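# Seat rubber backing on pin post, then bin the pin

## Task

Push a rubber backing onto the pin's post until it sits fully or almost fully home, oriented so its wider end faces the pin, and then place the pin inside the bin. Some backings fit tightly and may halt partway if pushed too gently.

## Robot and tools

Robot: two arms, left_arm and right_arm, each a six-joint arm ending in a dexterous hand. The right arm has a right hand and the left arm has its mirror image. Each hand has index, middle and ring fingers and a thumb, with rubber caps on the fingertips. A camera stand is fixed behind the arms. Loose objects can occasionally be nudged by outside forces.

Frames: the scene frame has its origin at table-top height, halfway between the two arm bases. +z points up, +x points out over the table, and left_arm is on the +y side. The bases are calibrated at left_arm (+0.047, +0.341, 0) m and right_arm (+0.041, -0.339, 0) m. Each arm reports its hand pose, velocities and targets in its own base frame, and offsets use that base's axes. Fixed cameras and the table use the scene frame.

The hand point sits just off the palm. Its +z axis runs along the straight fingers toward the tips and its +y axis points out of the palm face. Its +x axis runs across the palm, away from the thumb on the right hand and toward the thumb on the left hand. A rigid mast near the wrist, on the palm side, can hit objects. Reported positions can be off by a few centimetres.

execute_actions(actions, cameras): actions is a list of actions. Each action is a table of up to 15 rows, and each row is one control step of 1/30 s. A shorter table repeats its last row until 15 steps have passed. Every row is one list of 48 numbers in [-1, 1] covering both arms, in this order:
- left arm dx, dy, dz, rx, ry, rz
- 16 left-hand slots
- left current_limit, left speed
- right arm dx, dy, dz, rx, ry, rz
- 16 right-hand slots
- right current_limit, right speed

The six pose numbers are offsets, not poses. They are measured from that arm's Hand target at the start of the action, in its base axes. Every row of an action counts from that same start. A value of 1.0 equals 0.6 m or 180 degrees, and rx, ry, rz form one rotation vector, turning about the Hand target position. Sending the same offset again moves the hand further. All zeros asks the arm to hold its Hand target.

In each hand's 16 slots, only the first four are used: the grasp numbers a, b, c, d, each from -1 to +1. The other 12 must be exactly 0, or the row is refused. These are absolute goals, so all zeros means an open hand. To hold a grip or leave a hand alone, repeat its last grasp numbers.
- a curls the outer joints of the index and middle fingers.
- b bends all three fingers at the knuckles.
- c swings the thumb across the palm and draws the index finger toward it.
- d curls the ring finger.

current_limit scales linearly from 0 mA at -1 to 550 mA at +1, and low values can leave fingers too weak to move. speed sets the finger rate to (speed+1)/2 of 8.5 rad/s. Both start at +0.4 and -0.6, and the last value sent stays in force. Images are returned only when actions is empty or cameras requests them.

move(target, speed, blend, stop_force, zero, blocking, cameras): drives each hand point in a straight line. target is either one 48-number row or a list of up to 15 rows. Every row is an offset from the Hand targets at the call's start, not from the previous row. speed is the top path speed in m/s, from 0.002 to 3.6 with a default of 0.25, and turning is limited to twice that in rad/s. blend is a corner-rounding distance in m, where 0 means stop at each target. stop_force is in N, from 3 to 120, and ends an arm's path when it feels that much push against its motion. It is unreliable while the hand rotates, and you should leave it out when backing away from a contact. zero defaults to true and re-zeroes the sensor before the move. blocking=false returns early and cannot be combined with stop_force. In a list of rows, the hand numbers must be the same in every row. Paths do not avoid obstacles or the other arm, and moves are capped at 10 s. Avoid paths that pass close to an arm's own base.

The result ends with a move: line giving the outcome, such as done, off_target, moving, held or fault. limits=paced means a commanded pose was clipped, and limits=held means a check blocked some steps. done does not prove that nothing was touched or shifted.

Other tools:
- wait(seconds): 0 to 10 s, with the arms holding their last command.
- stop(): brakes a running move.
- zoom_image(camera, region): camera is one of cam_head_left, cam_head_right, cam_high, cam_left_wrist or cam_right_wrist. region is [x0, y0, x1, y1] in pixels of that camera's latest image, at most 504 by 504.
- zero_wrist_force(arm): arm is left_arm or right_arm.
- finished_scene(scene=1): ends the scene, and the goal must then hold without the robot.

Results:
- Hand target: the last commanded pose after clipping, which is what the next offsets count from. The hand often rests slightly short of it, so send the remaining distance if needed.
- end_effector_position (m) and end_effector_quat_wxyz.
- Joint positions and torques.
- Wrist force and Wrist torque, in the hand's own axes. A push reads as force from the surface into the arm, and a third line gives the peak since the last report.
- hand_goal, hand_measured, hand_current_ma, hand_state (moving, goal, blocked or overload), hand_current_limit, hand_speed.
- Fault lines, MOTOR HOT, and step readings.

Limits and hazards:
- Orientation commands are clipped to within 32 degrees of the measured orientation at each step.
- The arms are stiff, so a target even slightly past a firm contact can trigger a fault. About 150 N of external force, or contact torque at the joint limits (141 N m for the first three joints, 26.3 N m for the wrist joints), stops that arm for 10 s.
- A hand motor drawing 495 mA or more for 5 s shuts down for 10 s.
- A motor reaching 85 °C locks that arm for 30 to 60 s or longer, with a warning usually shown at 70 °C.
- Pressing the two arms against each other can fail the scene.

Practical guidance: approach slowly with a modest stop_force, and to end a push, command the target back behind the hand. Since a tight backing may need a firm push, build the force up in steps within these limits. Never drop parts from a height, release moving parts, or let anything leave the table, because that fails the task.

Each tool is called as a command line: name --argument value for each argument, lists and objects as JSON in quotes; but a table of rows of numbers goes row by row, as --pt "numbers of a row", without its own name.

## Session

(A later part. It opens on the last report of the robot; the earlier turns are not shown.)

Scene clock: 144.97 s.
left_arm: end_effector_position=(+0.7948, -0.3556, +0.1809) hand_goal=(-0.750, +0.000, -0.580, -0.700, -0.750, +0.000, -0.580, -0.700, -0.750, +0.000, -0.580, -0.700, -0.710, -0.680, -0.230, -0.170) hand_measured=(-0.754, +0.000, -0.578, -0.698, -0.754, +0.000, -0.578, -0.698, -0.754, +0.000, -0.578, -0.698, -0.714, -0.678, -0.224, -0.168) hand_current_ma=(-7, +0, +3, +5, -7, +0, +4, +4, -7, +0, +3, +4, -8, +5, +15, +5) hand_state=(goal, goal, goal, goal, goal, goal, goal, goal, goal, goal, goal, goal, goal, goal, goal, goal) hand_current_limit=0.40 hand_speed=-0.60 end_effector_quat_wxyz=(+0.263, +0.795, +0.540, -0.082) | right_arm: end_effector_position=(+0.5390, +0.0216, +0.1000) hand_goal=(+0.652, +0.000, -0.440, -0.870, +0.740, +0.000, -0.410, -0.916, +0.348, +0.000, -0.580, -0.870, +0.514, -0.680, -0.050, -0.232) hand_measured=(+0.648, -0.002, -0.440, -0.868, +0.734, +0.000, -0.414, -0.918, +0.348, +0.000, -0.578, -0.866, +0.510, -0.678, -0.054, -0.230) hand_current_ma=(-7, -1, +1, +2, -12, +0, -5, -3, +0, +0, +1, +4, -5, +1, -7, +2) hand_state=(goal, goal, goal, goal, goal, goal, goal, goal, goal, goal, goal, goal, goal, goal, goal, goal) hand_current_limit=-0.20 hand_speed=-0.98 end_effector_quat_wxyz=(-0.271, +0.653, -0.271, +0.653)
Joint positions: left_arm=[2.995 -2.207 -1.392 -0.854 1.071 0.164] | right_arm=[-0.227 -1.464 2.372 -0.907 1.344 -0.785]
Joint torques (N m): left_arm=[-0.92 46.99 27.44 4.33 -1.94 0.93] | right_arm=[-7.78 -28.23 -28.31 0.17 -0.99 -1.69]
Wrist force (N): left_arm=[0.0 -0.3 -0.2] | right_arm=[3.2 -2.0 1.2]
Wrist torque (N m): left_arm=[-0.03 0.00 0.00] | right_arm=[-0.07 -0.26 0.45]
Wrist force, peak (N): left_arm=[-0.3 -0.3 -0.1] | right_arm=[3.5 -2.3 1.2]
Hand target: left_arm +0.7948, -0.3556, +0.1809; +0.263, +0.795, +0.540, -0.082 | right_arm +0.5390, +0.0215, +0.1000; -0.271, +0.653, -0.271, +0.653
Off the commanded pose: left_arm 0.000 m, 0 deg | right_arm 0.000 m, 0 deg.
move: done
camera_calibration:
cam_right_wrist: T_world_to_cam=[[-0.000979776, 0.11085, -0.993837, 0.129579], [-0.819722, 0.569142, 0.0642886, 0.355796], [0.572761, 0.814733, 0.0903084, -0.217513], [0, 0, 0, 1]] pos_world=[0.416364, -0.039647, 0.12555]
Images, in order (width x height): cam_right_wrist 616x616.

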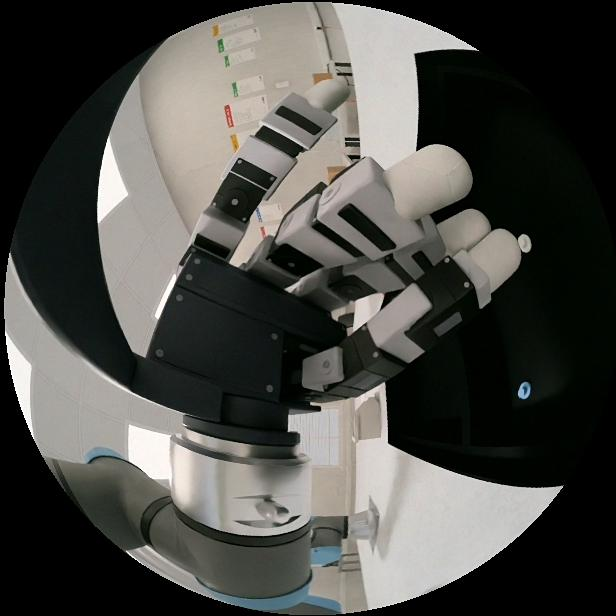

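zoom_image --camera "cam_right_wrist" --region '[380, 300, 600, 500]'

execute_actions --actions '[]' --cameras '["cam_high", "cam_head_left"]'

zoom_image --camera "cam_high" --region '[70, 280, 270, 470]'

zoom_image --camera "cam_head_left" --region '[250, 190, 370, 290]'

Scaled by 2.291 from the camera's 616x616 image, which has a finer 880x880 frame.

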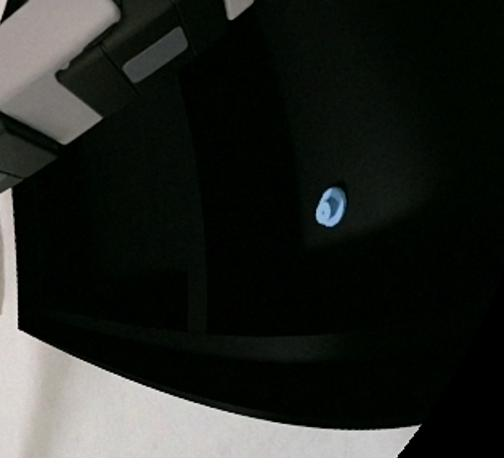

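Scene clock: 150.47 s.
left_arm: end_effector_position=(+0.7948, -0.3556, +0.1809) hand_goal=(-0.750, +0.000, -0.580, -0.700, -0.750, +0.000, -0.580, -0.700, -0.750, +0.000, -0.580, -0.700, -0.710, -0.680, -0.230, -0.170) hand_measured=(-0.754, +0.000, -0.578, -0.698, -0.754, +0.000, -0.578, -0.698, -0.754, +0.000, -0.578, -0.698, -0.714, -0.678, -0.224, -0.168) hand_current_ma=(-7, +0, +3, +5, -7, +0, +4, +4, -7, +0, +3, +4, -8, +5, +15, +5) hand_state=(goal, goal, goal, goal, goal, goal, goal, goal, goal, goal, goal, goal, goal, goal, goal, goal) hand_current_limit=0.40 hand_speed=-0.60 end_effector_quat_wxyz=(+0.263, +0.795, +0.540, -0.082) | right_arm: end_effector_position=(+0.5390, +0.0215, +0.1000) hand_goal=(+0.652, +0.000, -0.440, -0.870, +0.740, +0.000, -0.410, -0.916, +0.348, +0.000, -0.580, -0.870, +0.514, -0.680, -0.050, -0.232) hand_measured=(+0.648, -0.002, -0.440, -0.868, +0.734, +0.000, -0.414, -0.918, +0.348, +0.000, -0.578, -0.866, +0.510, -0.678, -0.054, -0.230) hand_current_ma=(-7, -1, +1, +2, -12, +0, -5, -3, +0, +0, +1, +4, -5, +1, -7, +2) hand_state=(goal, goal, goal, goal, goal, goal, goal, goal, goal, goal, goal, goal, goal, goal, goal, goal) hand_current_limit=-0.20 hand_speed=-0.98 end_effector_quat_wxyz=(-0.271, +0.653, -0.271, +0.653)
Joint positions: left_arm=[2.995 -2.207 -1.392 -0.854 1.071 0.164] | right_arm=[-0.227 -1.464 2.371 -0.907 1.344 -0.785]
Joint velocities: within noise
Joint torques (N m): left_arm=[-0.61 46.88 28.13 4.32 -1.82 0.89] | right_arm=[-11.96 -27.42 -26.92 0.13 -1.24 -1.69]
Motor temperatures (°C): left_arm=[27 27 34 42 42 40] | right_arm=[38 33 37 39 41 41]
Wrist force (N): left_arm=[0.0 -0.2 0.0] | right_arm=[3.1 -1.8 1.3]
Wrist torque (N m): left_arm=[-0.04 0.01 0.00] | right_arm=[-0.06 -0.25 0.45]
Wrist force, peak (N): left_arm=[-0.1 -0.3 -0.2] | right_arm=[3.4 -2.1 1.2]
Hand target: left_arm +0.7948, -0.3556, +0.1809; +0.263, +0.795, +0.540, -0.082 | right_arm +0.5390, +0.0215, +0.1000; -0.271, +0.653, -0.271, +0.653
Off the commanded pose: left_arm 0.000 m, 0 deg | right_arm 0.000 m, 0 deg.
Images, in order (width x height): cam_head_left 504x504, cam_high 504x504.

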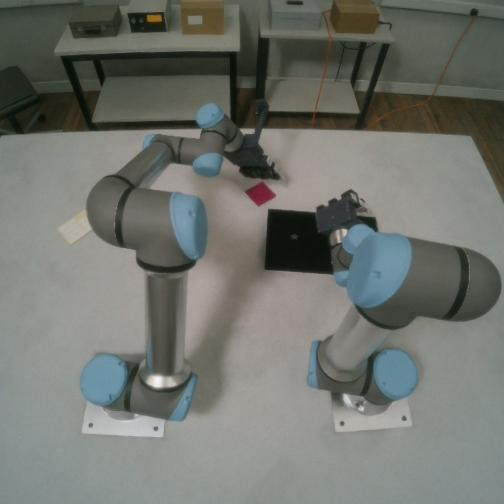

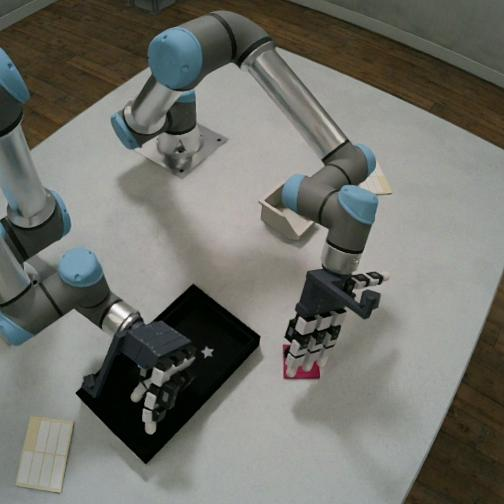

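Scaled by 2.520 from the camera's 504x504 image, which has a finer 720x720 frame.

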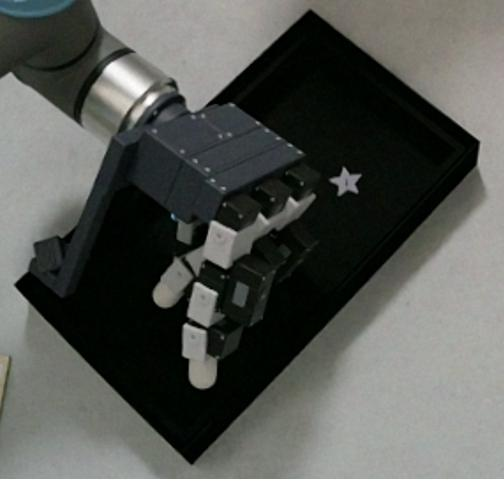

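Scaled by 4.200 from the camera's 504x504 image, which has a finer 720x720 frame.

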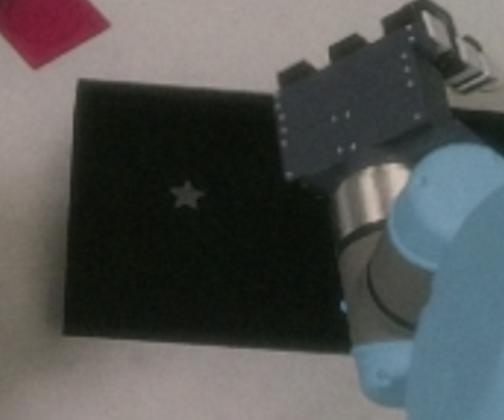

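zoom_image --camera "cam_high" --region '[192, 336, 222, 366]'

zoom_image --camera "cam_high" --region '[170, 290, 270, 390]'

Scaled by 16.800 from the camera's 504x504 image, which has a finer 720x720 frame.

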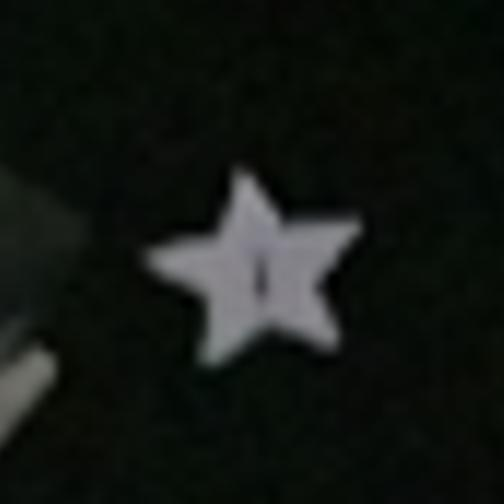

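Scaled by 5.040 from the camera's 504x504 image, which has a finer 720x720 frame.

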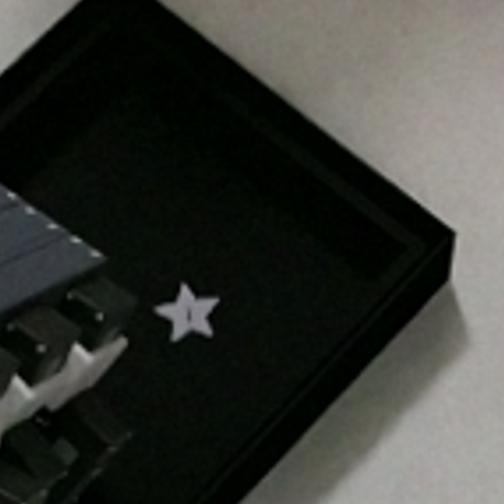

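move --pt "0 0 0 0 0 0 0 0 0 0 0 0 0 0 0 0 0 0 0 0 0 0 0.4 -0.6 -0.1183 0.0795 0.06 0 0 0 0 0.75 0.72 0 0 0 0 0 0 0 0 0 0 0 0 0 0.3 -0.8" --speed 0.15 --cameras '["cam_right_wrist", "cam_high"]'

zoom_image --camera "cam_high" --region '[70, 280, 270, 470]'

zoom_image --camera "cam_right_wrist" --region '[420, 160, 560, 300]'

Scene clock: 152.50 s.
left_arm: end_effector_position=(+0.7948, -0.3556, +0.1809) hand_goal=(-0.750, +0.000, -0.580, -0.700, -0.750, +0.000, -0.580, -0.700, -0.750, +0.000, -0.580, -0.700, -0.710, -0.680, -0.230, -0.170) hand_measured=(-0.754, +0.000, -0.578, -0.698, -0.754, +0.000, -0.578, -0.698, -0.754, +0.000, -0.578, -0.698, -0.714, -0.678, -0.224, -0.168) hand_current_ma=(-7, +0, +3, +5, -7, +0, +4, +4, -7, +0, +3, +4, -8, +5, +15, +5) hand_state=(goal, goal, goal, goal, goal, goal, goal, goal, goal, goal, goal, goal, goal, goal, goal, goal) hand_current_limit=0.40 hand_speed=-0.60 end_effector_quat_wxyz=(+0.263, +0.795, +0.540, -0.082) | right_arm: end_effector_position=(+0.4681, +0.0691, +0.1360) hand_goal=(+0.514, +0.000, -0.410, -0.850, +0.562, +0.000, -0.430, -0.916, +0.194, +0.000, -0.580, -0.850, +0.514, -0.680, -0.050, -0.212) hand_measured=(+0.516, -0.002, -0.412, -0.852, +0.564, +0.000, -0.428, -0.918, +0.202, +0.000, -0.578, -0.852, +0.510, -0.678, -0.054, -0.214) hand_current_ma=(+4, -1, -4, -4, +3, +0, +2, -3, +16, +0, +1, -4, -5, +1, -7, -4) hand_state=(goal, goal, goal, goal, goal, goal, goal, goal, goal, goal, goal, goal, goal, goal, goal, goal) hand_current_limit=0.30 hand_speed=-0.80 end_effector_quat_wxyz=(-0.271, +0.653, -0.271, +0.653)
Joint positions: left_arm=[2.995 -2.207 -1.392 -0.854 1.071 0.164] | right_arm=[-0.087 -1.7 2.466 -0.766 1.484 -0.785]
Joint torques (N m): left_arm=[-0.41 46.94 27.51 4.44 -1.85 0.86] | right_arm=[13.03 -18.39 -2.61 0.14 1.06 -1.65]
Wrist force (N): left_arm=[0.0 -0.2 0.0] | right_arm=[3.1 -1.8 1.4]
Wrist torque (N m): left_arm=[-0.04 0.01 0.01] | right_arm=[-0.06 -0.28 0.42]
Wrist force, peak (N): left_arm=[-0.3 -0.3 -0.2] | right_arm=[3.5 -1.4 2.0]
Hand target: left_arm +0.7948, -0.3556, +0.1809; +0.263, +0.795, +0.540, -0.082 | right_arm +0.4680, +0.0692, +0.1360; -0.271, +0.653, -0.271, +0.653
Off the commanded pose: left_arm 0.000 m, 0 deg | right_arm 0.000 m, 0 deg.
move: done
camera_calibration:
cam_right_wrist: T_world_to_cam=[[-0.000964082, 0.110852, -0.993836, 0.160006], [-0.819642, 0.569257, 0.06429, 0.268243], [0.572875, 0.814653, 0.0903106, -0.218976], [0, 0, 0, 1]] pos_world=[0.345463, 0.00795278, 0.16155]
Images, in order (width x height): cam_high 504x504, cam_right_wrist 616x616.

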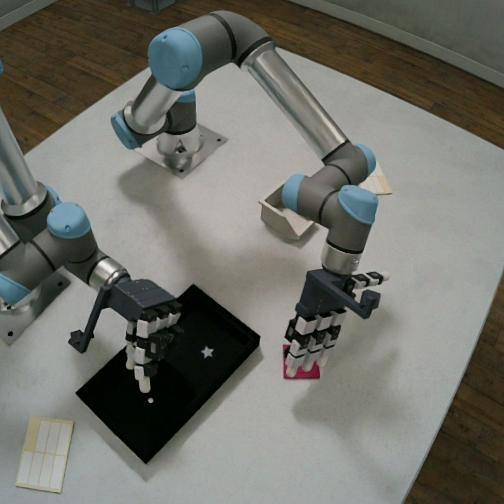

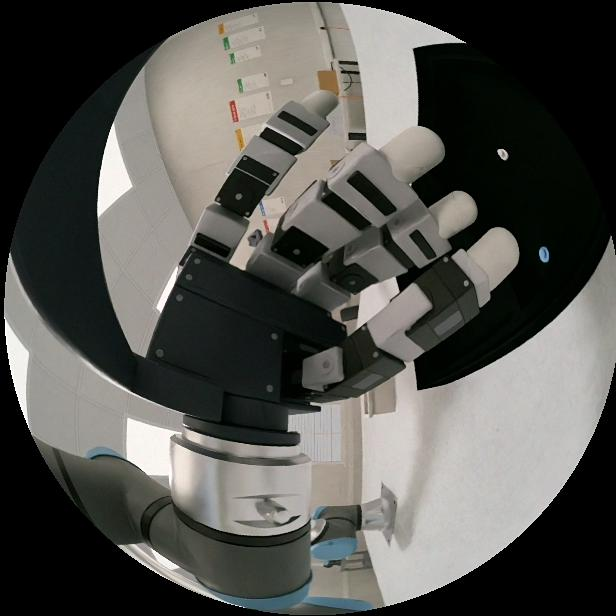

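Scaled by 2.520 from the camera's 504x504 image, which has a finer 720x720 frame.

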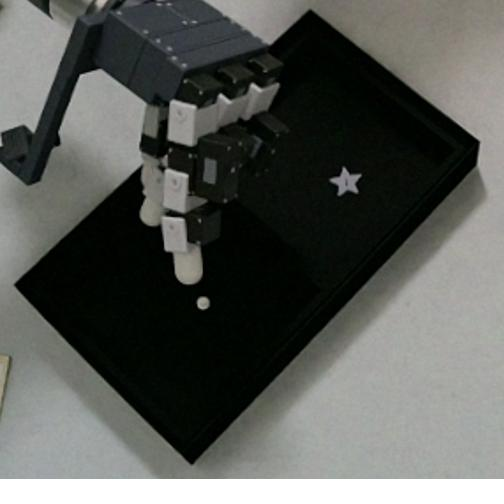

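Scaled by 3.600 from the camera's 616x616 image, which has a finer 880x880 frame.

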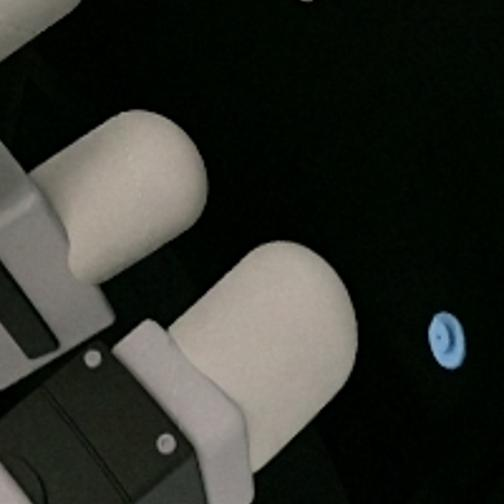

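move --pt "0 0 0 0 0 0 0 0 0 0 0 0 0 0 0 0 0 0 0 0 0 0 0.4 -0.6 -0.0025 0.0033 -0.06 0 0 0 0 0.75 0.72 0 0 0 0 0 0 0 0 0 0 0 0 0 0.3 -0.8" --speed 0.1 --cameras '["cam_right_wrist"]'

zoom_image --camera "cam_right_wrist" --region '[440, 160, 580, 300]'

Scene clock: 153.97 s.
left_arm: end_effector_position=(+0.7948, -0.3556, +0.1809) hand_goal=(-0.750, +0.000, -0.580, -0.700, -0.750, +0.000, -0.580, -0.700, -0.750, +0.000, -0.580, -0.700, -0.710, -0.680, -0.230, -0.170) hand_measured=(-0.754, +0.000, -0.578, -0.698, -0.754, +0.000, -0.578, -0.698, -0.754, +0.000, -0.578, -0.698, -0.714, -0.678, -0.224, -0.168) hand_current_ma=(-7, +0, +3, +5, -7, +0, +4, +4, -7, +0, +3, +4, -8, +5, +15, +5) hand_state=(goal, goal, goal, goal, goal, goal, goal, goal, goal, goal, goal, goal, goal, goal, goal, goal) hand_current_limit=0.40 hand_speed=-0.60 end_effector_quat_wxyz=(+0.263, +0.795, +0.540, -0.082) | right_arm: end_effector_position=(+0.4665, +0.0712, +0.1001) hand_goal=(+0.514, +0.000, -0.410, -0.850, +0.562, +0.000, -0.430, -0.916, +0.194, +0.000, -0.580, -0.850, +0.514, -0.680, -0.050, -0.212) hand_measured=(+0.516, -0.002, -0.412, -0.852, +0.564, +0.000, -0.428, -0.918, +0.202, +0.000, -0.578, -0.852, +0.510, -0.678, -0.054, -0.214) hand_current_ma=(+4, -1, -4, -4, +3, +0, +2, -3, +16, +0, +1, -4, -5, +1, -7, -4) hand_state=(goal, goal, goal, goal, goal, goal, goal, goal, goal, goal, goal, goal, goal, goal, goal, goal) hand_current_limit=0.30 hand_speed=-0.80 end_effector_quat_wxyz=(-0.271, +0.653, -0.271, +0.653)
Joint positions: left_arm=[2.995 -2.207 -1.392 -0.854 1.071 0.164] | right_arm=[-0.078 -1.598 2.514 -0.916 1.492 -0.785]
Joint torques (N m): left_arm=[-0.66 46.79 27.28 4.36 -1.91 0.86] | right_arm=[12.05 -6.38 -1 -3.54 1.08 -0.93]
Wrist force (N): left_arm=[0.1 -0.1 0.0] | right_arm=[3.2 -1.8 1.4]
Wrist torque (N m): left_arm=[-0.02 -0.01 0.01] | right_arm=[-0.08 -0.30 0.44]
Wrist force, peak (N): left_arm=[-0.1 -0.5 0.1] | right_arm=[3.6 -2.1 1.2]
Hand target: left_arm +0.7948, -0.3556, +0.1809; +0.263, +0.795, +0.540, -0.082 | right_arm +0.4665, +0.0712, +0.1000; -0.271, +0.653, -0.271, +0.653
Off the commanded pose: left_arm 0.000 m, 0 deg | right_arm 0.000 m, 0 deg.
move: done
camera_calibration:
cam_right_wrist: T_world_to_cam=[[-0.00104506, 0.11091, -0.99383, 0.12413], [-0.819643, 0.569245, 0.0643887, 0.268089], [0.572874, 0.814653, 0.0903115, -0.216446], [0, 0, 0, 1]] pos_world=[0.343863, 0.00995289, 0.12565]
Images, in order (width x height): cam_right_wrist 616x616.

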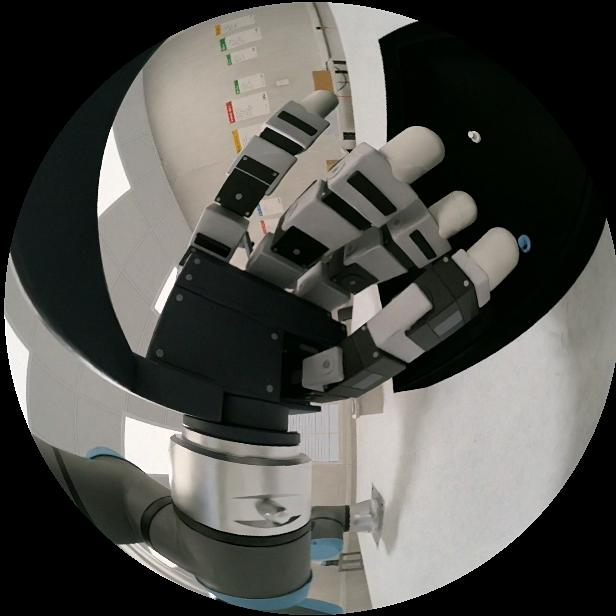

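Scaled by 3.600 from the camera's 616x616 image, which has a finer 880x880 frame.

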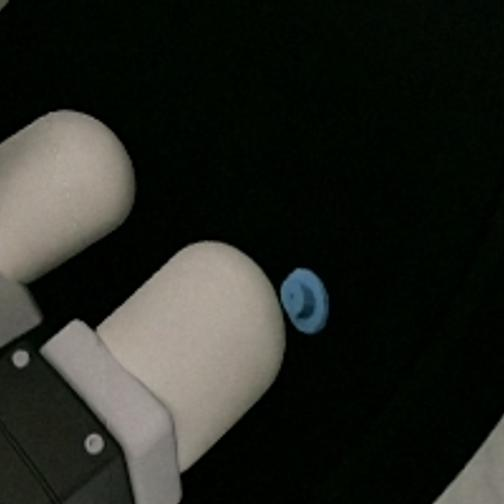

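move --pt "0 0 0 0 0 0 0 0 0 0 0 0 0 0 0 0 0 0 0 0 0 0 0.4 -0.6 -0.0008 0 -0.05 0 0 0 0 0.75 0.72 0 0 0 0 0 0 0 0 0 0 0 0 0 0.3 -0.8" --speed 0.06 --stop_force 6 --cameras '["cam_right_wrist"]'

zoom_image --camera "cam_right_wrist" --region '[440, 180, 540, 280]'

Scene clock: 155.90 s.
left_arm: end_effector_position=(+0.7948, -0.3556, +0.1809) hand_goal=(-0.750, +0.000, -0.580, -0.700, -0.750, +0.000, -0.580, -0.700, -0.750, +0.000, -0.580, -0.700, -0.710, -0.680, -0.230, -0.170) hand_measured=(-0.754, +0.000, -0.578, -0.698, -0.754, +0.000, -0.578, -0.698, -0.754, +0.000, -0.578, -0.698, -0.714, -0.678, -0.224, -0.168) hand_current_ma=(-7, +0, +3, +5, -7, +0, +4, +4, -7, +0, +3, +4, -8, +5, +15, +5) hand_state=(goal, goal, goal, goal, goal, goal, goal, goal, goal, goal, goal, goal, goal, goal, goal, goal) hand_current_limit=0.40 hand_speed=-0.60 end_effector_quat_wxyz=(+0.263, +0.795, +0.540, -0.082) | right_arm: end_effector_position=(+0.4659, +0.0712, +0.0844) hand_goal=(+0.514, +0.000, -0.410, -0.850, +0.562, +0.000, -0.430, -0.916, +0.194, +0.000, -0.580, -0.850, +0.514, -0.680, -0.050, -0.212) hand_measured=(+0.516, +0.016, -0.412, -0.852, +0.564, +0.000, -0.428, -0.918, +0.202, +0.000, -0.578, -0.852, +0.516, -0.678, -0.048, -0.214) hand_current_ma=(+3, +31, -1, -3, +3, -1, +2, -3, +15, -1, +1, -4, +3, +2, +2, -3) hand_state=(goal, goal, goal, goal, goal, goal, goal, goal, goal, goal, goal, goal, goal, goal, goal, goal) hand_current_limit=0.30 hand_speed=-0.80 end_effector_quat_wxyz=(-0.271, +0.654, -0.271, +0.653)
Joint positions: left_arm=[2.995 -2.207 -1.392 -0.854 1.071 0.164] | right_arm=[-0.078 -1.548 2.532 -0.983 1.492 -0.785]
Joint torques (N m): left_arm=[-0.03 46.84 28.72 4.41 -1.88 1.01] | right_arm=[12.73 -21.93 -25.97 0.45 0.63 0.3]
Wrist force (N): left_arm=[-0.2 -0.1 -0.2] | right_arm=[3.9 -1.5 1.3]
Wrist torque (N m): left_arm=[-0.01 0.03 -0.02] | right_arm=[-0.06 -0.29 0.40]
Wrist force, peak (N): left_arm=[-0.3 -0.1 -0.3] | right_arm=[10.4 -13.0 1.0]
Hand target: left_arm +0.7948, -0.3556, +0.1809; +0.263, +0.795, +0.540, -0.082 | right_arm +0.4659, +0.0712, +0.0844; -0.271, +0.654, -0.271, +0.653 (not the last commanded pose)
Off the commanded pose: left_arm 0.000 m, 0 deg | right_arm 0.014 m, 0 deg.
move: contact (right_arm)
camera_calibration:
cam_right_wrist: T_world_to_cam=[[-0.00222576, 0.111003, -0.993818, 0.109115], [-0.819655, 0.569112, 0.0654019, 0.268513], [0.572853, 0.814733, 0.0897176, -0.214769], [0, 0, 0, 1]] pos_world=[0.343362, 0.0100533, 0.110147]
Images, in order (width x height): cam_right_wrist 616x616.

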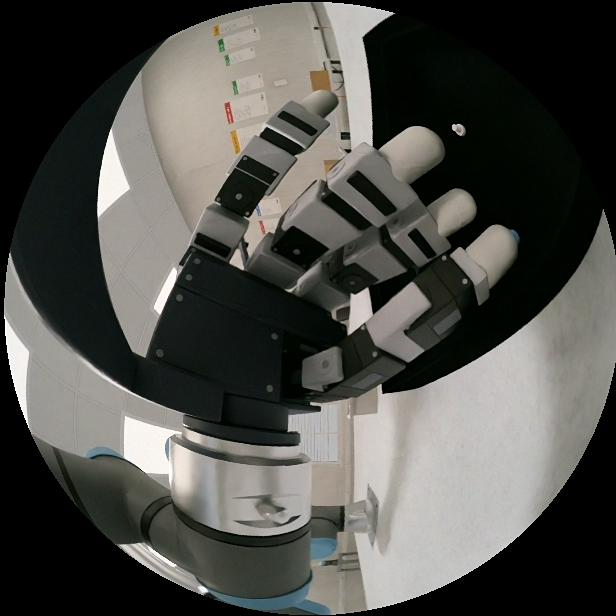

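Scaled by 5.040 from the camera's 616x616 image, which has a finer 880x880 frame.

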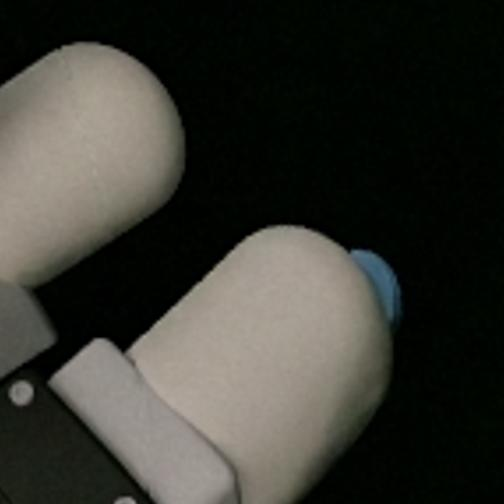

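move --pt "0 0 0 0 0 0 0 0 0 0 0 0 0 0 0 0 0 0 0 0 0 0 0.4 -0.6 0 0 0.05 0 0 0 0 0.75 0.72 0 0 0 0 0 0 0 0 0 0 0 0 0 0.3 -0.8" --pt "0 0 0 0 0 0 0 0 0 0 0 0 0 0 0 0 0 0 0 0 0 0 0.4 -0.6 0.1 -0.17 0.05 0 0 0 0 0.75 0.72 0 0 0 0 0 0 0 0 0 0 0 0 0 0.3 -0.8" --pt "0 0 0 0 0 0 0 0 0 0 0 0 0 0 0 0 0 0 0 0 0 0 0.4 -0.6 0.1 -0.17 -0.015 0 0 0 0 0.75 0.72 0 0 0 0 0 0 0 0 0 0 0 0 0 0.3 -0.8" --speed 0.15 --blend '[0.01,0.005,0]' --cameras '["cam_right_wrist"]'

Scene clock: 162.23 s.
left_arm: end_effector_position=(+0.7948, -0.3556, +0.1809) hand_goal=(-0.750, +0.000, -0.580, -0.700, -0.750, +0.000, -0.580, -0.700, -0.750, +0.000, -0.580, -0.700, -0.710, -0.680, -0.230, -0.170) hand_measured=(-0.754, +0.000, -0.578, -0.698, -0.754, +0.000, -0.578, -0.698, -0.754, +0.000, -0.578, -0.698, -0.714, -0.678, -0.224, -0.168) hand_current_ma=(-7, +0, +3, +5, -7, +0, +4, +4, -7, +0, +3, +4, -8, +5, +15, +5) hand_state=(goal, goal, goal, goal, goal, goal, goal, goal, goal, goal, goal, goal, goal, goal, goal, goal) hand_current_limit=0.40 hand_speed=-0.60 end_effector_quat_wxyz=(+0.263, +0.795, +0.540, -0.082) | right_arm: end_effector_position=(+0.5259, -0.0308, +0.0755) hand_goal=(+0.514, +0.000, -0.410, -0.850, +0.562, +0.000, -0.430, -0.916, +0.194, +0.000, -0.580, -0.850, +0.514, -0.680, -0.050, -0.212) hand_measured=(+0.516, +0.000, -0.412, -0.852, +0.564, +0.000, -0.428, -0.918, +0.202, +0.000, -0.578, -0.852, +0.510, -0.678, -0.048, -0.214) hand_current_ma=(+3, +0, -1, -3, +3, -1, +2, -3, +14, -1, +1, -4, -5, +2, +2, -3) hand_state=(goal, goal, goal, goal, goal, goal, goal, goal, goal, goal, goal, goal, goal, goal, goal, goal) hand_current_limit=0.30 hand_speed=-0.80 end_effector_quat_wxyz=(-0.271, +0.654, -0.271, +0.653)
Joint positions: left_arm=[2.995 -2.207 -1.392 -0.854 1.071 0.164] | right_arm=[-0.422 -1.438 2.447 -1.008 1.149 -0.785]
Joint torques (N m): left_arm=[-0.6 47.22 28.29 4.53 -2.03 0.9] | right_arm=[-9.26 -12.86 1.85 -3.48 -1.42 1.24]
Wrist force (N): left_arm=[0.0 -0.2 -0.3] | right_arm=[2.9 -1.9 1.7]
Wrist torque (N m): left_arm=[0.00 -0.01 0.00] | right_arm=[-0.13 -0.27 0.35]
Wrist force, peak (N): left_arm=[-0.3 -0.4 -0.2] | right_arm=[4.6 -1.9 1.1]
Hand target: left_arm +0.7948, -0.3556, +0.1809; +0.263, +0.795, +0.540, -0.082 | right_arm +0.5259, -0.0308, +0.0754; -0.271, +0.654, -0.271, +0.653
Off the commanded pose: left_arm 0.000 m, 0 deg | right_arm 0.000 m, 0 deg.
move: done
camera_calibration:
cam_right_wrist: T_world_to_cam=[[-0.00222576, 0.111003, -0.993818, 0.111726], [-0.819655, 0.569112, 0.0654019, 0.376324], [0.572853, 0.814733, 0.0897176, -0.165239], [0, 0, 0, 1]] pos_world=[0.403362, -0.0919467, 0.101247]
Images, in order (width x height): cam_right_wrist 616x616.

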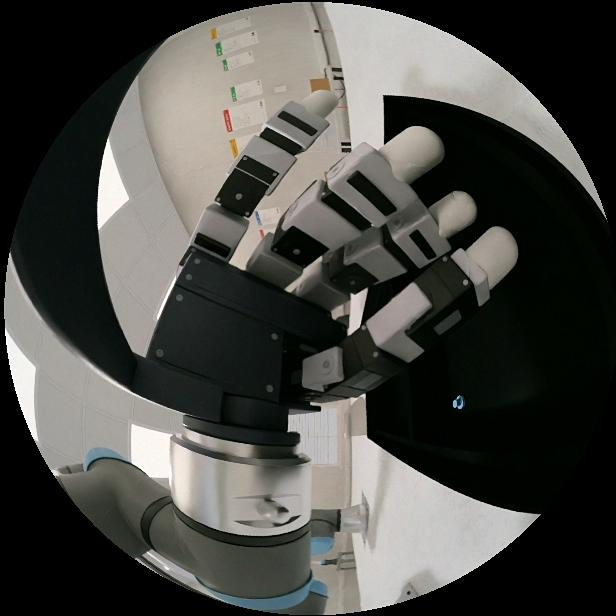

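zero_wrist_force --arm "right_arm"

move --target '[0,0,0,0,0,0,0,0,0,0,0,0,0,0,0,0,0,0,0,0,0,0,0.4,-0.6,0,0,-0.016,0,0,0,0,0.75,0.72,0,0,0,0,0,0,0,0,0,0,0,0,0,0.3,-0.8]' --speed 0.015 --stop_force 5 --zero false

execute_actions --actions '[[[0,0,0,0,0,0,0,0,0,0,0,0,0,0,0,0,0,0,0,0,0,0,0.4,-0.6,0,0.003,0,0,0,0,0,0.75,0.72,0,0,0,0,0,0,0,0,0,0,0,0,0,0.3,-0.8],[0,0,0,0,0,0,0,0,0,0,0,0,0,0,0,0,0,0,0,0,0,0,0.4,-0.6,0,0.006,0,0,0,0,0,0.75,0.72,0,0,0,0,0,0,0,0,0,0,0,0,0,0.3,-0.8],[0,0,0,0,0,0,0,0,0,0,0,0,0,0,0,0,0,0,0,0,0,0,0.4,-0.6,0,0.009,0,0,0,0,0,0.75,0.72,0,0,0,0,0,0,0,0,0,0,0,0,0,0.3,-0.8],[0,0,0,0,0,0,0,0,0,0,0,0,0,0,0,0,0,0,0,0,0,0,0.4,-0.6,0,0.012,0,0,0,0,0,0.75,0.72,0,0,0,0,0,0,0,0,0,0,0,0,0,0.3,-0.8]]]'

execute_actions --actions '[[[0,0,0,0,0,0,0,0,0,0,0,0,0,0,0,0,0,0,0,0,0,0,0.4,-0.6,0,0.003,0,0,0,0,0,0.75,0.72,0,0,0,0,0,0,0,0,0,0,0,0,0,0.3,-0.8],[0,0,0,0,0,0,0,0,0,0,0,0,0,0,0,0,0,0,0,0,0,0,0.4,-0.6,0,0.006,0,0,0,0,0,0.75,0.72,0,0,0,0,0,0,0,0,0,0,0,0,0,0.3,-0.8],[0,0,0,0,0,0,0,0,0,0,0,0,0,0,0,0,0,0,0,0,0,0,0.4,-0.6,0,0.009,0,0,0,0,0,0.75,0.72,0,0,0,0,0,0,0,0,0,0,0,0,0,0.3,-0.8],[0,0,0,0,0,0,0,0,0,0,0,0,0,0,0,0,0,0,0,0,0,0,0.4,-0.6,0,0.012,0,0,0,0,0,0.75,0.72,0,0,0,0,0,0,0,0,0,0,0,0,0,0.3,-0.8]]]'

Wrist force sensor zeroed.

Scene clock: 164.60 s.
left_arm: end_effector_position=(+0.7948, -0.3556, +0.1809) hand_goal=(-0.750, +0.000, -0.580, -0.700, -0.750, +0.000, -0.580, -0.700, -0.750, +0.000, -0.580, -0.700, -0.710, -0.680, -0.230, -0.170) hand_measured=(-0.754, +0.000, -0.578, -0.698, -0.754, +0.000, -0.578, -0.698, -0.754, +0.000, -0.578, -0.698, -0.714, -0.678, -0.224, -0.168) hand_current_ma=(-7, +0, +3, +5, -7, +0, +4, +4, -7, +0, +3, +4, -8, +5, +15, +5) hand_state=(goal, goal, goal, goal, goal, goal, goal, goal, goal, goal, goal, goal, goal, goal, goal, goal) hand_current_limit=0.40 hand_speed=-0.60 end_effector_quat_wxyz=(+0.263, +0.795, +0.540, -0.082) | right_arm: end_effector_position=(+0.5259, -0.0308, +0.0679) hand_goal=(+0.514, +0.000, -0.410, -0.850, +0.562, +0.000, -0.430, -0.916, +0.194, +0.000, -0.580, -0.850, +0.514, -0.680, -0.050, -0.212) hand_measured=(+0.514, +0.002, -0.412, -0.852, +0.564, +0.000, -0.428, -0.918, +0.202, +0.000, -0.578, -0.852, +0.524, -0.678, -0.046, -0.210) hand_current_ma=(+0, +3, -1, -2, +3, -1, +2, -3, +14, -1, +1, -4, +18, +2, +8, +2) hand_state=(goal, goal, goal, goal, goal, goal, goal, goal, goal, goal, goal, goal, goal, goal, goal, goal) hand_current_limit=0.30 hand_speed=-0.80 end_effector_quat_wxyz=(-0.271, +0.654, -0.271, +0.653)
Joint positions: left_arm=[2.995 -2.207 -1.392 -0.854 1.071 0.164] | right_arm=[-0.422 -1.414 2.453 -1.037 1.149 -0.785]
Joint torques (N m): left_arm=[-1.11 46.93 27.79 4.51 -1.95 1] | right_arm=[-0.97 -27.25 -25.2 0.28 -0.9 -0.12]
Wrist force (N, zeroed by zero_wrist_force on right_arm): left_arm=[-0.1 -0.3 -0.1] | right_arm=[0.7 0.1 -0.1]
Wrist torque (N m, zeroed by zero_wrist_force on right_arm): left_arm=[-0.03 0.01 0.00] | right_arm=[0.03 -0.05 -0.02]
Wrist force, peak (N, zeroed by zero_wrist_force on right_arm): left_arm=[-0.1 -0.6 0.0] | right_arm=[2.7 -7.7 -0.6]
Hand target: left_arm +0.7948, -0.3556, +0.1809; +0.263, +0.795, +0.540, -0.082 | right_arm +0.5259, -0.0308, +0.0679; -0.271, +0.654, -0.271, +0.653 (not the last commanded pose)
Off the commanded pose: left_arm 0.000 m, 0 deg | right_arm 0.002 m, 0 deg.
move: contact (right_arm)

Scene clock: 165.30 s.
left_arm: end_effector_position=(+0.7948, -0.3556, +0.1809) hand_goal=(-0.750, +0.000, -0.580, -0.700, -0.750, +0.000, -0.580, -0.700, -0.750, +0.000, -0.580, -0.700, -0.710, -0.680, -0.230, -0.170) hand_measured=(-0.754, +0.000, -0.578, -0.698, -0.754, +0.000, -0.578, -0.698, -0.754, +0.000, -0.578, -0.698, -0.714, -0.678, -0.224, -0.168) hand_current_ma=(-7, +0, +3, +5, -7, +0, +4, +4, -7, +0, +3, +4, -8, +5, +15, +5) hand_state=(goal, goal, goal, goal, goal, goal, goal, goal, goal, goal, goal, goal, goal, goal, goal, goal) hand_current_limit=0.40 hand_speed=-0.60 end_effector_quat_wxyz=(+0.263, +0.795, +0.540, -0.082) | right_arm: end_effector_position=(+0.5259, -0.0236, +0.0679) hand_goal=(+0.514, +0.000, -0.410, -0.850, +0.562, +0.000, -0.430, -0.916, +0.194, +0.000, -0.580, -0.850, +0.514, -0.680, -0.050, -0.212) hand_measured=(+0.514, +0.002, -0.412, -0.852, +0.564, +0.000, -0.428, -0.918, +0.202, +0.000, -0.578, -0.852, +0.522, -0.678, -0.048, -0.210) hand_current_ma=(+0, +1, -1, -2, +3, -1, +2, -3, +14, -1, +1, -4, +17, +2, +2, +2) hand_state=(goal, goal, goal, goal, goal, goal, goal, goal, goal, goal, goal, goal, goal, goal, goal, goal) hand_current_limit=0.30 hand_speed=-0.80 end_effector_quat_wxyz=(-0.271, +0.654, -0.271, +0.653)
Joint positions: left_arm=[2.995 -2.207 -1.392 -0.854 1.071 0.164] | right_arm=[-0.397 -1.413 2.452 -1.037 1.173 -0.785]
Joint torques (N m): left_arm=[-0.64 46.78 28.4 4.51 -1.8 0.88] | right_arm=[13.96 -11.46 -24.78 0.5 0.85 1.51]
Wrist force (N, zeroed by zero_wrist_force on right_arm): left_arm=[-0.1 -0.3 -0.1] | right_arm=[1.1 0.2 -0.2]
Wrist torque (N m, zeroed by zero_wrist_force on right_arm): left_arm=[-0.03 0.01 0.00] | right_arm=[0.04 -0.06 -0.05]
Wrist force, peak (N, zeroed by zero_wrist_force on right_arm): left_arm=[-0.3 -0.2 -0.1] | right_arm=[1.2 0.3 -0.4]
Hand target: left_arm +0.7948, -0.3556, +0.1809; +0.263, +0.795, +0.540, -0.082 | right_arm +0.5259, -0.0236, +0.0679; -0.271, +0.654, -0.271, +0.653
Off the commanded pose: left_arm 0.000 m, 0 deg | right_arm 0.000 m, 0 deg.
Step readings (end_effector_position of left_arm | right_arm):
0: (+0.7948, -0.3556, +0.1809) | (+0.5259, -0.0308, +0.0679)
1: (+0.7948, -0.3556, +0.1809) | (+0.5259, -0.0308, +0.0679)
2: (+0.7948, -0.3556, +0.1809) | (+0.5259, -0.0306, +0.0679)
4: (+0.7948, -0.3556, +0.1809) | (+0.5259, -0.0293, +0.0680)
8: (+0.7948, -0.3556, +0.1809) | (+0.5259, -0.0252, +0.0680)
15: (+0.7948, -0.3556, +0.1809) | (+0.5259, -0.0237, +0.0680)

Scene clock: 166.00 s.
left_arm: end_effector_position=(+0.7948, -0.3556, +0.1809) hand_goal=(-0.750, +0.000, -0.580, -0.700, -0.750, +0.000, -0.580, -0.700, -0.750, +0.000, -0.580, -0.700, -0.710, -0.680, -0.230, -0.170) hand_measured=(-0.754, +0.000, -0.578, -0.698, -0.754, +0.000, -0.578, -0.698, -0.754, +0.000, -0.578, -0.698, -0.714, -0.678, -0.224, -0.168) hand_current_ma=(-7, +0, +3, +5, -7, +0, +4, +4, -7, +0, +3, +4, -8, +5, +15, +5) hand_state=(goal, goal, goal, goal, goal, goal, goal, goal, goal, goal, goal, goal, goal, goal, goal, goal) hand_current_limit=0.40 hand_speed=-0.60 end_effector_quat_wxyz=(+0.263, +0.795, +0.540, -0.082) | right_arm: end_effector_position=(+0.5259, -0.0164, +0.0679) hand_goal=(+0.514, +0.000, -0.410, -0.850, +0.562, +0.000, -0.430, -0.916, +0.194, +0.000, -0.580, -0.850, +0.514, -0.680, -0.050, -0.212) hand_measured=(+0.514, +0.002, -0.412, -0.852, +0.564, +0.000, -0.428, -0.918, +0.202, +0.000, -0.578, -0.852, +0.522, -0.678, -0.048, -0.210) hand_current_ma=(+0, +1, -1, -2, +3, -1, +2, -3, +14, -1, +1, -4, +17, +2, +2, +2) hand_state=(goal, goal, goal, goal, goal, goal, goal, goal, goal, goal, goal, goal, goal, goal, goal, goal) hand_current_limit=0.30 hand_speed=-0.80 end_effector_quat_wxyz=(-0.271, +0.654, -0.271, +0.653)
Joint positions: left_arm=[2.995 -2.207 -1.392 -0.854 1.071 0.164] | right_arm=[-0.372 -1.412 2.45 -1.037 1.199 -0.785]
Joint torques (N m): left_arm=[-0.61 47.46 27.74 4.42 -1.9 1.02] | right_arm=[13.21 -12.47 -24.85 0.48 0.93 0.21]
Wrist force (N, zeroed by zero_wrist_force on right_arm): left_arm=[0.0 -0.2 0.0] | right_arm=[1.0 0.2 0.0]
Wrist torque (N m, zeroed by zero_wrist_force on right_arm): left_arm=[-0.03 0.00 0.01] | right_arm=[0.02 -0.05 -0.07]
Wrist force, peak (N, zeroed by zero_wrist_force on right_arm): left_arm=[-0.2 -0.3 0.3] | right_arm=[1.4 0.4 -0.1]
Hand target: left_arm +0.7948, -0.3556, +0.1809; +0.263, +0.795, +0.540, -0.082 | right_arm +0.5259, -0.0164, +0.0679; -0.271, +0.654, -0.271, +0.653
Off the commanded pose: left_arm 0.000 m, 0 deg | right_arm 0.000 m, 0 deg.
Step readings (end_effector_position of left_arm | right_arm):
0: (+0.7948, -0.3556, +0.1809) | (+0.5259, -0.0236, +0.0679)
1: (+0.7948, -0.3556, +0.1809) | (+0.5259, -0.0236, +0.0679)
2: (+0.7948, -0.3556, +0.1809) | (+0.5259, -0.0234, +0.0679)
4: (+0.7948, -0.3556, +0.1809) | (+0.5259, -0.0222, +0.0679)
8: (+0.7948, -0.3556, +0.1809) | (+0.5259, -0.0180, +0.0679)
15: (+0.7948, -0.3556, +0.1809) | (+0.5259, -0.0165, +0.0679)

execute_actions --actions '[[[0,0,0,0,0,0,0,0,0,0,0,0,0,0,0,0,0,0,0,0,0,0,0.4,-0.6,0,0,-0.005,0,0,0,0,0.75,0.72,0,0,0,0,0,0,0,0,0,0,0,0,0,0.3,-0.8]],[[0,0,0,0,0,0,0,0,0,0,0,0,0,0,0,0,0,0,0,0,0,0,0.4,-0.6,0,0.003,0,0,0,0,0,0.75,0.72,0,0,0,0,0,0,0,0,0,0,0,0,0,0.3,-0.8],[0,0,0,0,0,0,0,0,0,0,0,0,0,0,0,0,0,0,0,0,0,0,0.4,-0.6,0,0.006,0,0,0,0,0,0.75,0.72,0,0,0,0,0,0,0,0,0,0,0,0,0,0.3,-0.8],[0,0,0,0,0,0,0,0,0,0,0,0,0,0,0,0,0,0,0,0,0,0,0.4,-0.6,0,0.009,0,0,0,0,0,0.75,0.72,0,0,0,0,0,0,0,0,0,0,0,0,0,0.3,-0.8],[0,0,0,0,0,0,0,0,0,0,0,0,0,0,0,0,0,0,0,0,0,0,0.4,-0.6,0,0.012,0,0,0,0,0,0.75,0.72,0,0,0,0,0,0,0,0,0,0,0,0,0,0.3,-0.8]]]'

Scene clock: 167.63 s.
left_arm: end_effector_position=(+0.7948, -0.3556, +0.1809) hand_goal=(-0.750, +0.000, -0.580, -0.700, -0.750, +0.000, -0.580, -0.700, -0.750, +0.000, -0.580, -0.700, -0.710, -0.680, -0.230, -0.170) hand_measured=(-0.754, +0.000, -0.578, -0.698, -0.754, +0.000, -0.578, -0.698, -0.754, +0.000, -0.578, -0.698, -0.714, -0.678, -0.224, -0.168) hand_current_ma=(-7, +0, +3, +5, -7, +0, +4, +4, -7, +0, +3, +4, -8, +5, +15, +5) hand_state=(goal, goal, goal, goal, goal, goal, goal, goal, goal, goal, goal, goal, goal, goal, goal, goal) hand_current_limit=0.40 hand_speed=-0.60 end_effector_quat_wxyz=(+0.263, +0.795, +0.540, -0.082) | right_arm: end_effector_position=(+0.5259, -0.0092, +0.0649) hand_goal=(+0.514, +0.000, -0.410, -0.850, +0.562, +0.000, -0.430, -0.916, +0.194, +0.000, -0.580, -0.850, +0.514, -0.680, -0.050, -0.212) hand_measured=(+0.512, +0.040, -0.410, -0.852, +0.564, +0.000, -0.428, -0.918, +0.202, +0.000, -0.578, -0.852, +0.548, -0.676, -0.046, -0.212) hand_current_ma=(-2, +96, +0, -2, +3, -1, +2, -3, +14, -1, +1, -4, +93, +6, +6, +1) hand_state=(goal, blocked, goal, goal, goal, goal, goal, goal, goal, goal, goal, goal, blocked, goal, goal, goal) hand_current_limit=0.30 hand_speed=-0.80 end_effector_quat_wxyz=(-0.271, +0.654, -0.271, +0.653)
Joint positions: left_arm=[2.995 -2.207 -1.392 -0.854 1.071 0.164] | right_arm=[-0.346 -1.401 2.45 -1.048 1.224 -0.785]
Joint torques (N m): left_arm=[-0.61 47.29 28.75 4.5 -1.84 0.96] | right_arm=[13.73 -11.77 -24.25 0.99 0.59 1.76]
Wrist force (N, zeroed by zero_wrist_force on right_arm): left_arm=[-0.2 -0.2 0.2] | right_arm=[3.2 -1.4 -0.6]
Wrist torque (N m, zeroed by zero_wrist_force on right_arm): left_arm=[-0.05 0.03 -0.01] | right_arm=[-0.05 -0.14 -0.18]
Wrist force, peak (N, zeroed by zero_wrist_force on right_arm): left_arm=[-0.2 -0.5 0.1] | right_arm=[4.8 -11.7 -0.3]
Hand target: left_arm +0.7948, -0.3556, +0.1809; +0.263, +0.795, +0.540, -0.082 | right_arm +0.5259, -0.0092, +0.0649; -0.271, +0.654, -0.271, +0.653
Off the commanded pose: left_arm 0.000 m, 0 deg | right_arm 0.000 m, 0 deg.
Step readings (end_effector_position of left_arm | right_arm):
0: (+0.7948, -0.3556, +0.1809) | (+0.5259, -0.0164, +0.0679)
1: (+0.7948, -0.3556, +0.1809) | (+0.5259, -0.0164, +0.0679)
2: (+0.7948, -0.3556, +0.1809) | (+0.5259, -0.0164, +0.0677)
4: (+0.7948, -0.3556, +0.1809) | (+0.5261, -0.0164, +0.0667)
8: (+0.7948, -0.3556, +0.1809) | (+0.5260, -0.0164, +0.0654)
15: (+0.7948, -0.3556, +0.1809) | (+0.5259, -0.0163, +0.0650)
16: (+0.7948, -0.3556, +0.1809) | (+0.5259, -0.0163, +0.0650)
17: (+0.7948, -0.3556, +0.1809) | (+0.5259, -0.0162, +0.0650)
19: (+0.7948, -0.3556, +0.1809) | (+0.5257, -0.0147, +0.0648)
23: (+0.7948, -0.3556, +0.1809) | (+0.5257, -0.0108, +0.0648)
30: (+0.7948, -0.3556, +0.1809) | (+0.5259, -0.0093, +0.0649)

execute_actions --actions '[[[0,0,0,0,0,0,0,0,0,0,0,0,0,0,0,0,0,0,0,0,0,0,0.4,-0.6,0,0.003,0,0,0,0,0,0.75,0.72,0,0,0,0,0,0,0,0,0,0,0,0,0,0.3,-0.8],[0,0,0,0,0,0,0,0,0,0,0,0,0,0,0,0,0,0,0,0,0,0,0.4,-0.6,0,0.006,0,0,0,0,0,0.75,0.72,0,0,0,0,0,0,0,0,0,0,0,0,0,0.3,-0.8],[0,0,0,0,0,0,0,0,0,0,0,0,0,0,0,0,0,0,0,0,0,0,0.4,-0.6,0,0.009,0,0,0,0,0,0.75,0.72,0,0,0,0,0,0,0,0,0,0,0,0,0,0.3,-0.8],[0,0,0,0,0,0,0,0,0,0,0,0,0,0,0,0,0,0,0,0,0,0,0.4,-0.6,0,0.012,0,0,0,0,0,0.75,0.72,0,0,0,0,0,0,0,0,0,0,0,0,0,0.3,-0.8]],[[0,0,0,0,0,0,0,0,0,0,0,0,0,0,0,0,0,0,0,0,0,0,0.4,-0.6,0,0.003,0,0,0,0,0,0.75,0.72,0,0,0,0,0,0,0,0,0,0,0,0,0,0.3,-0.8],[0,0,0,0,0,0,0,0,0,0,0,0,0,0,0,0,0,0,0,0,0,0,0.4,-0.6,0,0.006,0,0,0,0,0,0.75,0.72,0,0,0,0,0,0,0,0,0,0,0,0,0,0.3,-0.8],[0,0,0,0,0,0,0,0,0,0,0,0,0,0,0,0,0,0,0,0,0,0,0.4,-0.6,0,0.009,0,0,0,0,0,0.75,0.72,0,0,0,0,0,0,0,0,0,0,0,0,0,0.3,-0.8],[0,0,0,0,0,0,0,0,0,0,0,0,0,0,0,0,0,0,0,0,0,0,0.4,-0.6,0,0.012,0,0,0,0,0,0.75,0.72,0,0,0,0,0,0,0,0,0,0,0,0,0,0.3,-0.8]]]'

Scene clock: 169.37 s.
left_arm: end_effector_position=(+0.7948, -0.3556, +0.1809) hand_goal=(-0.750, +0.000, -0.580, -0.700, -0.750, +0.000, -0.580, -0.700, -0.750, +0.000, -0.580, -0.700, -0.710, -0.680, -0.230, -0.170) hand_measured=(-0.754, +0.000, -0.578, -0.698, -0.754, +0.000, -0.578, -0.698, -0.754, +0.000, -0.578, -0.698, -0.714, -0.678, -0.224, -0.168) hand_current_ma=(-7, +0, +3, +5, -7, +0, +4, +4, -7, +0, +3, +4, -8, +5, +15, +5) hand_state=(goal, goal, goal, goal, goal, goal, goal, goal, goal, goal, goal, goal, goal, goal, goal, goal) hand_current_limit=0.40 hand_speed=-0.60 end_effector_quat_wxyz=(+0.263, +0.795, +0.540, -0.082) | right_arm: end_effector_position=(+0.5259, +0.0052, +0.0649) hand_goal=(+0.514, +0.000, -0.410, -0.850, +0.562, +0.000, -0.430, -0.916, +0.194, +0.000, -0.580, -0.850, +0.514, -0.680, -0.050, -0.212) hand_measured=(+0.512, +0.040, -0.410, -0.852, +0.564, +0.000, -0.428, -0.918, +0.202, +0.000, -0.578, -0.852, +0.548, -0.676, -0.046, -0.212) hand_current_ma=(-2, +96, +0, -2, +3, -1, +2, -3, +14, -1, +1, -4, +93, +6, +6, +1) hand_state=(goal, blocked, goal, goal, goal, goal, goal, goal, goal, goal, goal, goal, blocked, goal, goal, goal) hand_current_limit=0.30 hand_speed=-0.80 end_effector_quat_wxyz=(-0.271, +0.654, -0.271, +0.653)
Joint positions: left_arm=[2.995 -2.207 -1.392 -0.854 1.071 0.164] | right_arm=[-0.296 -1.397 2.445 -1.046 1.275 -0.785]
Joint torques (N m): left_arm=[-1.11 46.53 27.87 4.48 -1.87 0.89] | right_arm=[13.62 -11.21 -23.75 0.8 0.75 1.81]
Wrist force (N, zeroed by zero_wrist_force on right_arm): left_arm=[-0.1 -0.2 -0.1] | right_arm=[3.4 -1.4 -0.4]
Wrist torque (N m, zeroed by zero_wrist_force on right_arm): left_arm=[-0.03 0.02 0.00] | right_arm=[-0.04 -0.17 -0.16]
Wrist force, peak (N, zeroed by zero_wrist_force on right_arm): left_arm=[-0.2 -0.4 -0.1] | right_arm=[3.8 -0.9 -0.7]
Hand target: left_arm +0.7948, -0.3556, +0.1809; +0.263, +0.795, +0.540, -0.082 | right_arm +0.5259, +0.0052, +0.0649; -0.271, +0.654, -0.271, +0.653
Off the commanded pose: left_arm 0.000 m, 0 deg | right_arm 0.000 m, 0 deg.
Step readings (end_effector_position of left_arm | right_arm):
0: (+0.7948, -0.3556, +0.1809) | (+0.5259, -0.0092, +0.0649)
1: (+0.7948, -0.3556, +0.1809) | (+0.5259, -0.0092, +0.0649)
2: (+0.7948, -0.3556, +0.1809) | (+0.5259, -0.0091, +0.0649)
4: (+0.7948, -0.3556, +0.1809) | (+0.5259, -0.0076, +0.0649)
8: (+0.7948, -0.3556, +0.1809) | (+0.5259, -0.0037, +0.0649)
15: (+0.7948, -0.3556, +0.1809) | (+0.5259, -0.0021, +0.0649)
16: (+0.7948, -0.3556, +0.1809) | (+0.5259, -0.0020, +0.0649)
17: (+0.7948, -0.3556, +0.1809) | (+0.5259, -0.0019, +0.0649)
19: (+0.7948, -0.3556, +0.1809) | (+0.5259, -0.0005, +0.0649)
23: (+0.7948, -0.3556, +0.1809) | (+0.5259, +0.0036, +0.0649)
30: (+0.7948, -0.3556, +0.1809) | (+0.5259, +0.0051, +0.0649)

execute_actions --actions '[]' --cameras '["cam_right_wrist"]'

zoom_image --camera "cam_right_wrist" --region '[430, 170, 540, 280]'

zoom_image --camera "cam_right_wrist" --region '[270, 70, 450, 250]'

Scene clock: 171.93 s.
left_arm: end_effector_position=(+0.7948, -0.3556, +0.1809) hand_goal=(-0.750, +0.000, -0.580, -0.700, -0.750, +0.000, -0.580, -0.700, -0.750, +0.000, -0.580, -0.700, -0.710, -0.680, -0.230, -0.170) hand_measured=(-0.754, +0.000, -0.578, -0.698, -0.754, +0.000, -0.578, -0.698, -0.754, +0.000, -0.578, -0.698, -0.714, -0.678, -0.224, -0.168) hand_current_ma=(-7, +0, +3, +5, -7, +0, +4, +4, -7, +0, +3, +4, -8, +5, +15, +5) hand_state=(goal, goal, goal, goal, goal, goal, goal, goal, goal, goal, goal, goal, goal, goal, goal, goal) hand_current_limit=0.40 hand_speed=-0.60 end_effector_quat_wxyz=(+0.263, +0.795, +0.540, -0.082) | right_arm: end_effector_position=(+0.5259, +0.0052, +0.0649) hand_goal=(+0.514, +0.000, -0.410, -0.850, +0.562, +0.000, -0.430, -0.916, +0.194, +0.000, -0.580, -0.850, +0.514, -0.680, -0.050, -0.212) hand_measured=(+0.512, +0.040, -0.410, -0.852, +0.564, +0.000, -0.428, -0.918, +0.202, +0.000, -0.578, -0.852, +0.548, -0.676, -0.046, -0.212) hand_current_ma=(-2, +96, +0, -2, +3, -1, +2, -3, +14, -1, +1, -4, +93, +6, +6, +1) hand_state=(goal, blocked, goal, goal, goal, goal, goal, goal, goal, goal, goal, goal, blocked, goal, goal, goal) hand_current_limit=0.30 hand_speed=-0.80 end_effector_quat_wxyz=(-0.271, +0.654, -0.271, +0.653)
Joint positions: left_arm=[2.995 -2.207 -1.392 -0.854 1.071 0.164] | right_arm=[-0.295 -1.397 2.445 -1.046 1.275 -0.785]
Joint velocities: within noise
Joint torques (N m): left_arm=[-0.99 47.19 27.47 4.53 -1.84 0.94] | right_arm=[13.81 -11.25 -23.54 0.77 0.73 0.73]
Motor temperatures (°C): left_arm=[27 27 34 42 41 40] | right_arm=[38 33 37 39 41 41]
Wrist force (N, zeroed by zero_wrist_force on right_arm): left_arm=[-0.1 -0.4 -0.1] | right_arm=[3.4 -0.8 -0.1]
Wrist torque (N m, zeroed by zero_wrist_force on right_arm): left_arm=[-0.05 0.01 0.00] | right_arm=[-0.04 -0.19 -0.14]
Wrist force, peak (N, zeroed by zero_wrist_force on right_arm): left_arm=[-0.3 -0.3 -0.2] | right_arm=[3.6 -1.4 -0.1]
Hand target: left_arm +0.7948, -0.3556, +0.1809; +0.263, +0.795, +0.540, -0.082 | right_arm +0.5259, +0.0052, +0.0649; -0.271, +0.654, -0.271, +0.653
Off the commanded pose: left_arm 0.000 m, 0 deg | right_arm 0.000 m, 0 deg.
camera_calibration:
cam_right_wrist: T_world_to_cam=[[-0.00222576, 0.111003, -0.993818, 0.097195], [-0.819655, 0.569112, 0.0654019, 0.356529], [0.572853, 0.814733, 0.0897176, -0.193618], [0, 0, 0, 1]] pos_world=[0.403362, -0.0559467, 0.0906474]
Images, in order (width x height): cam_right_wrist 616x616.

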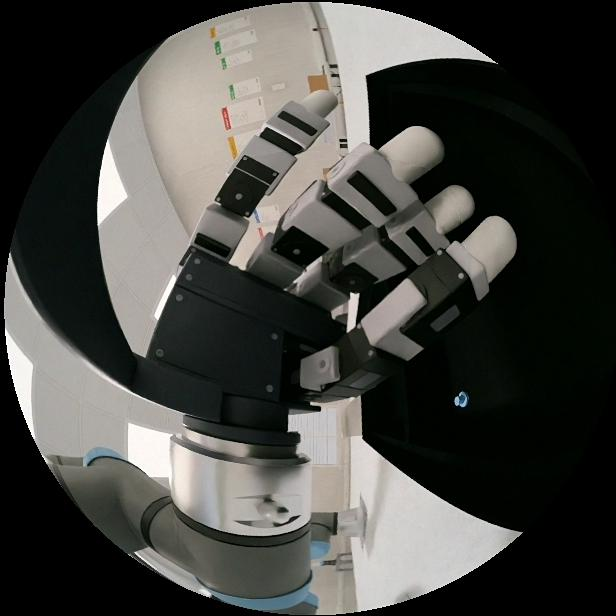

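Scaled by 4.582 from the camera's 616x616 image, which has a finer 880x880 frame.

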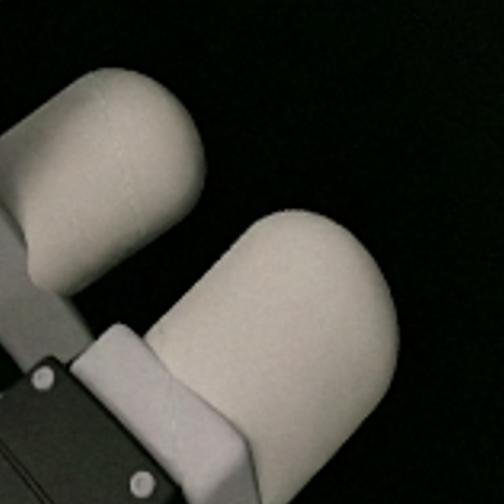

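Scaled by 2.800 from the camera's 616x616 image, which has a finer 880x880 frame.

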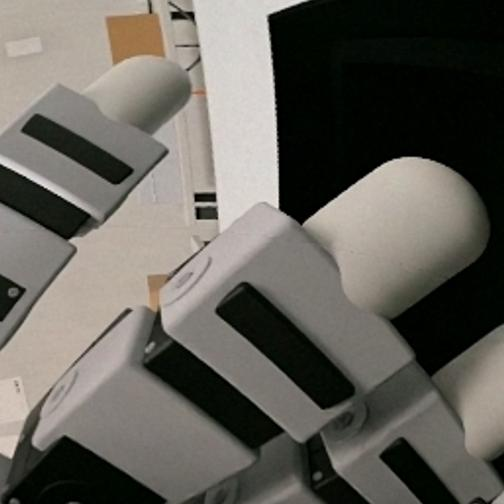

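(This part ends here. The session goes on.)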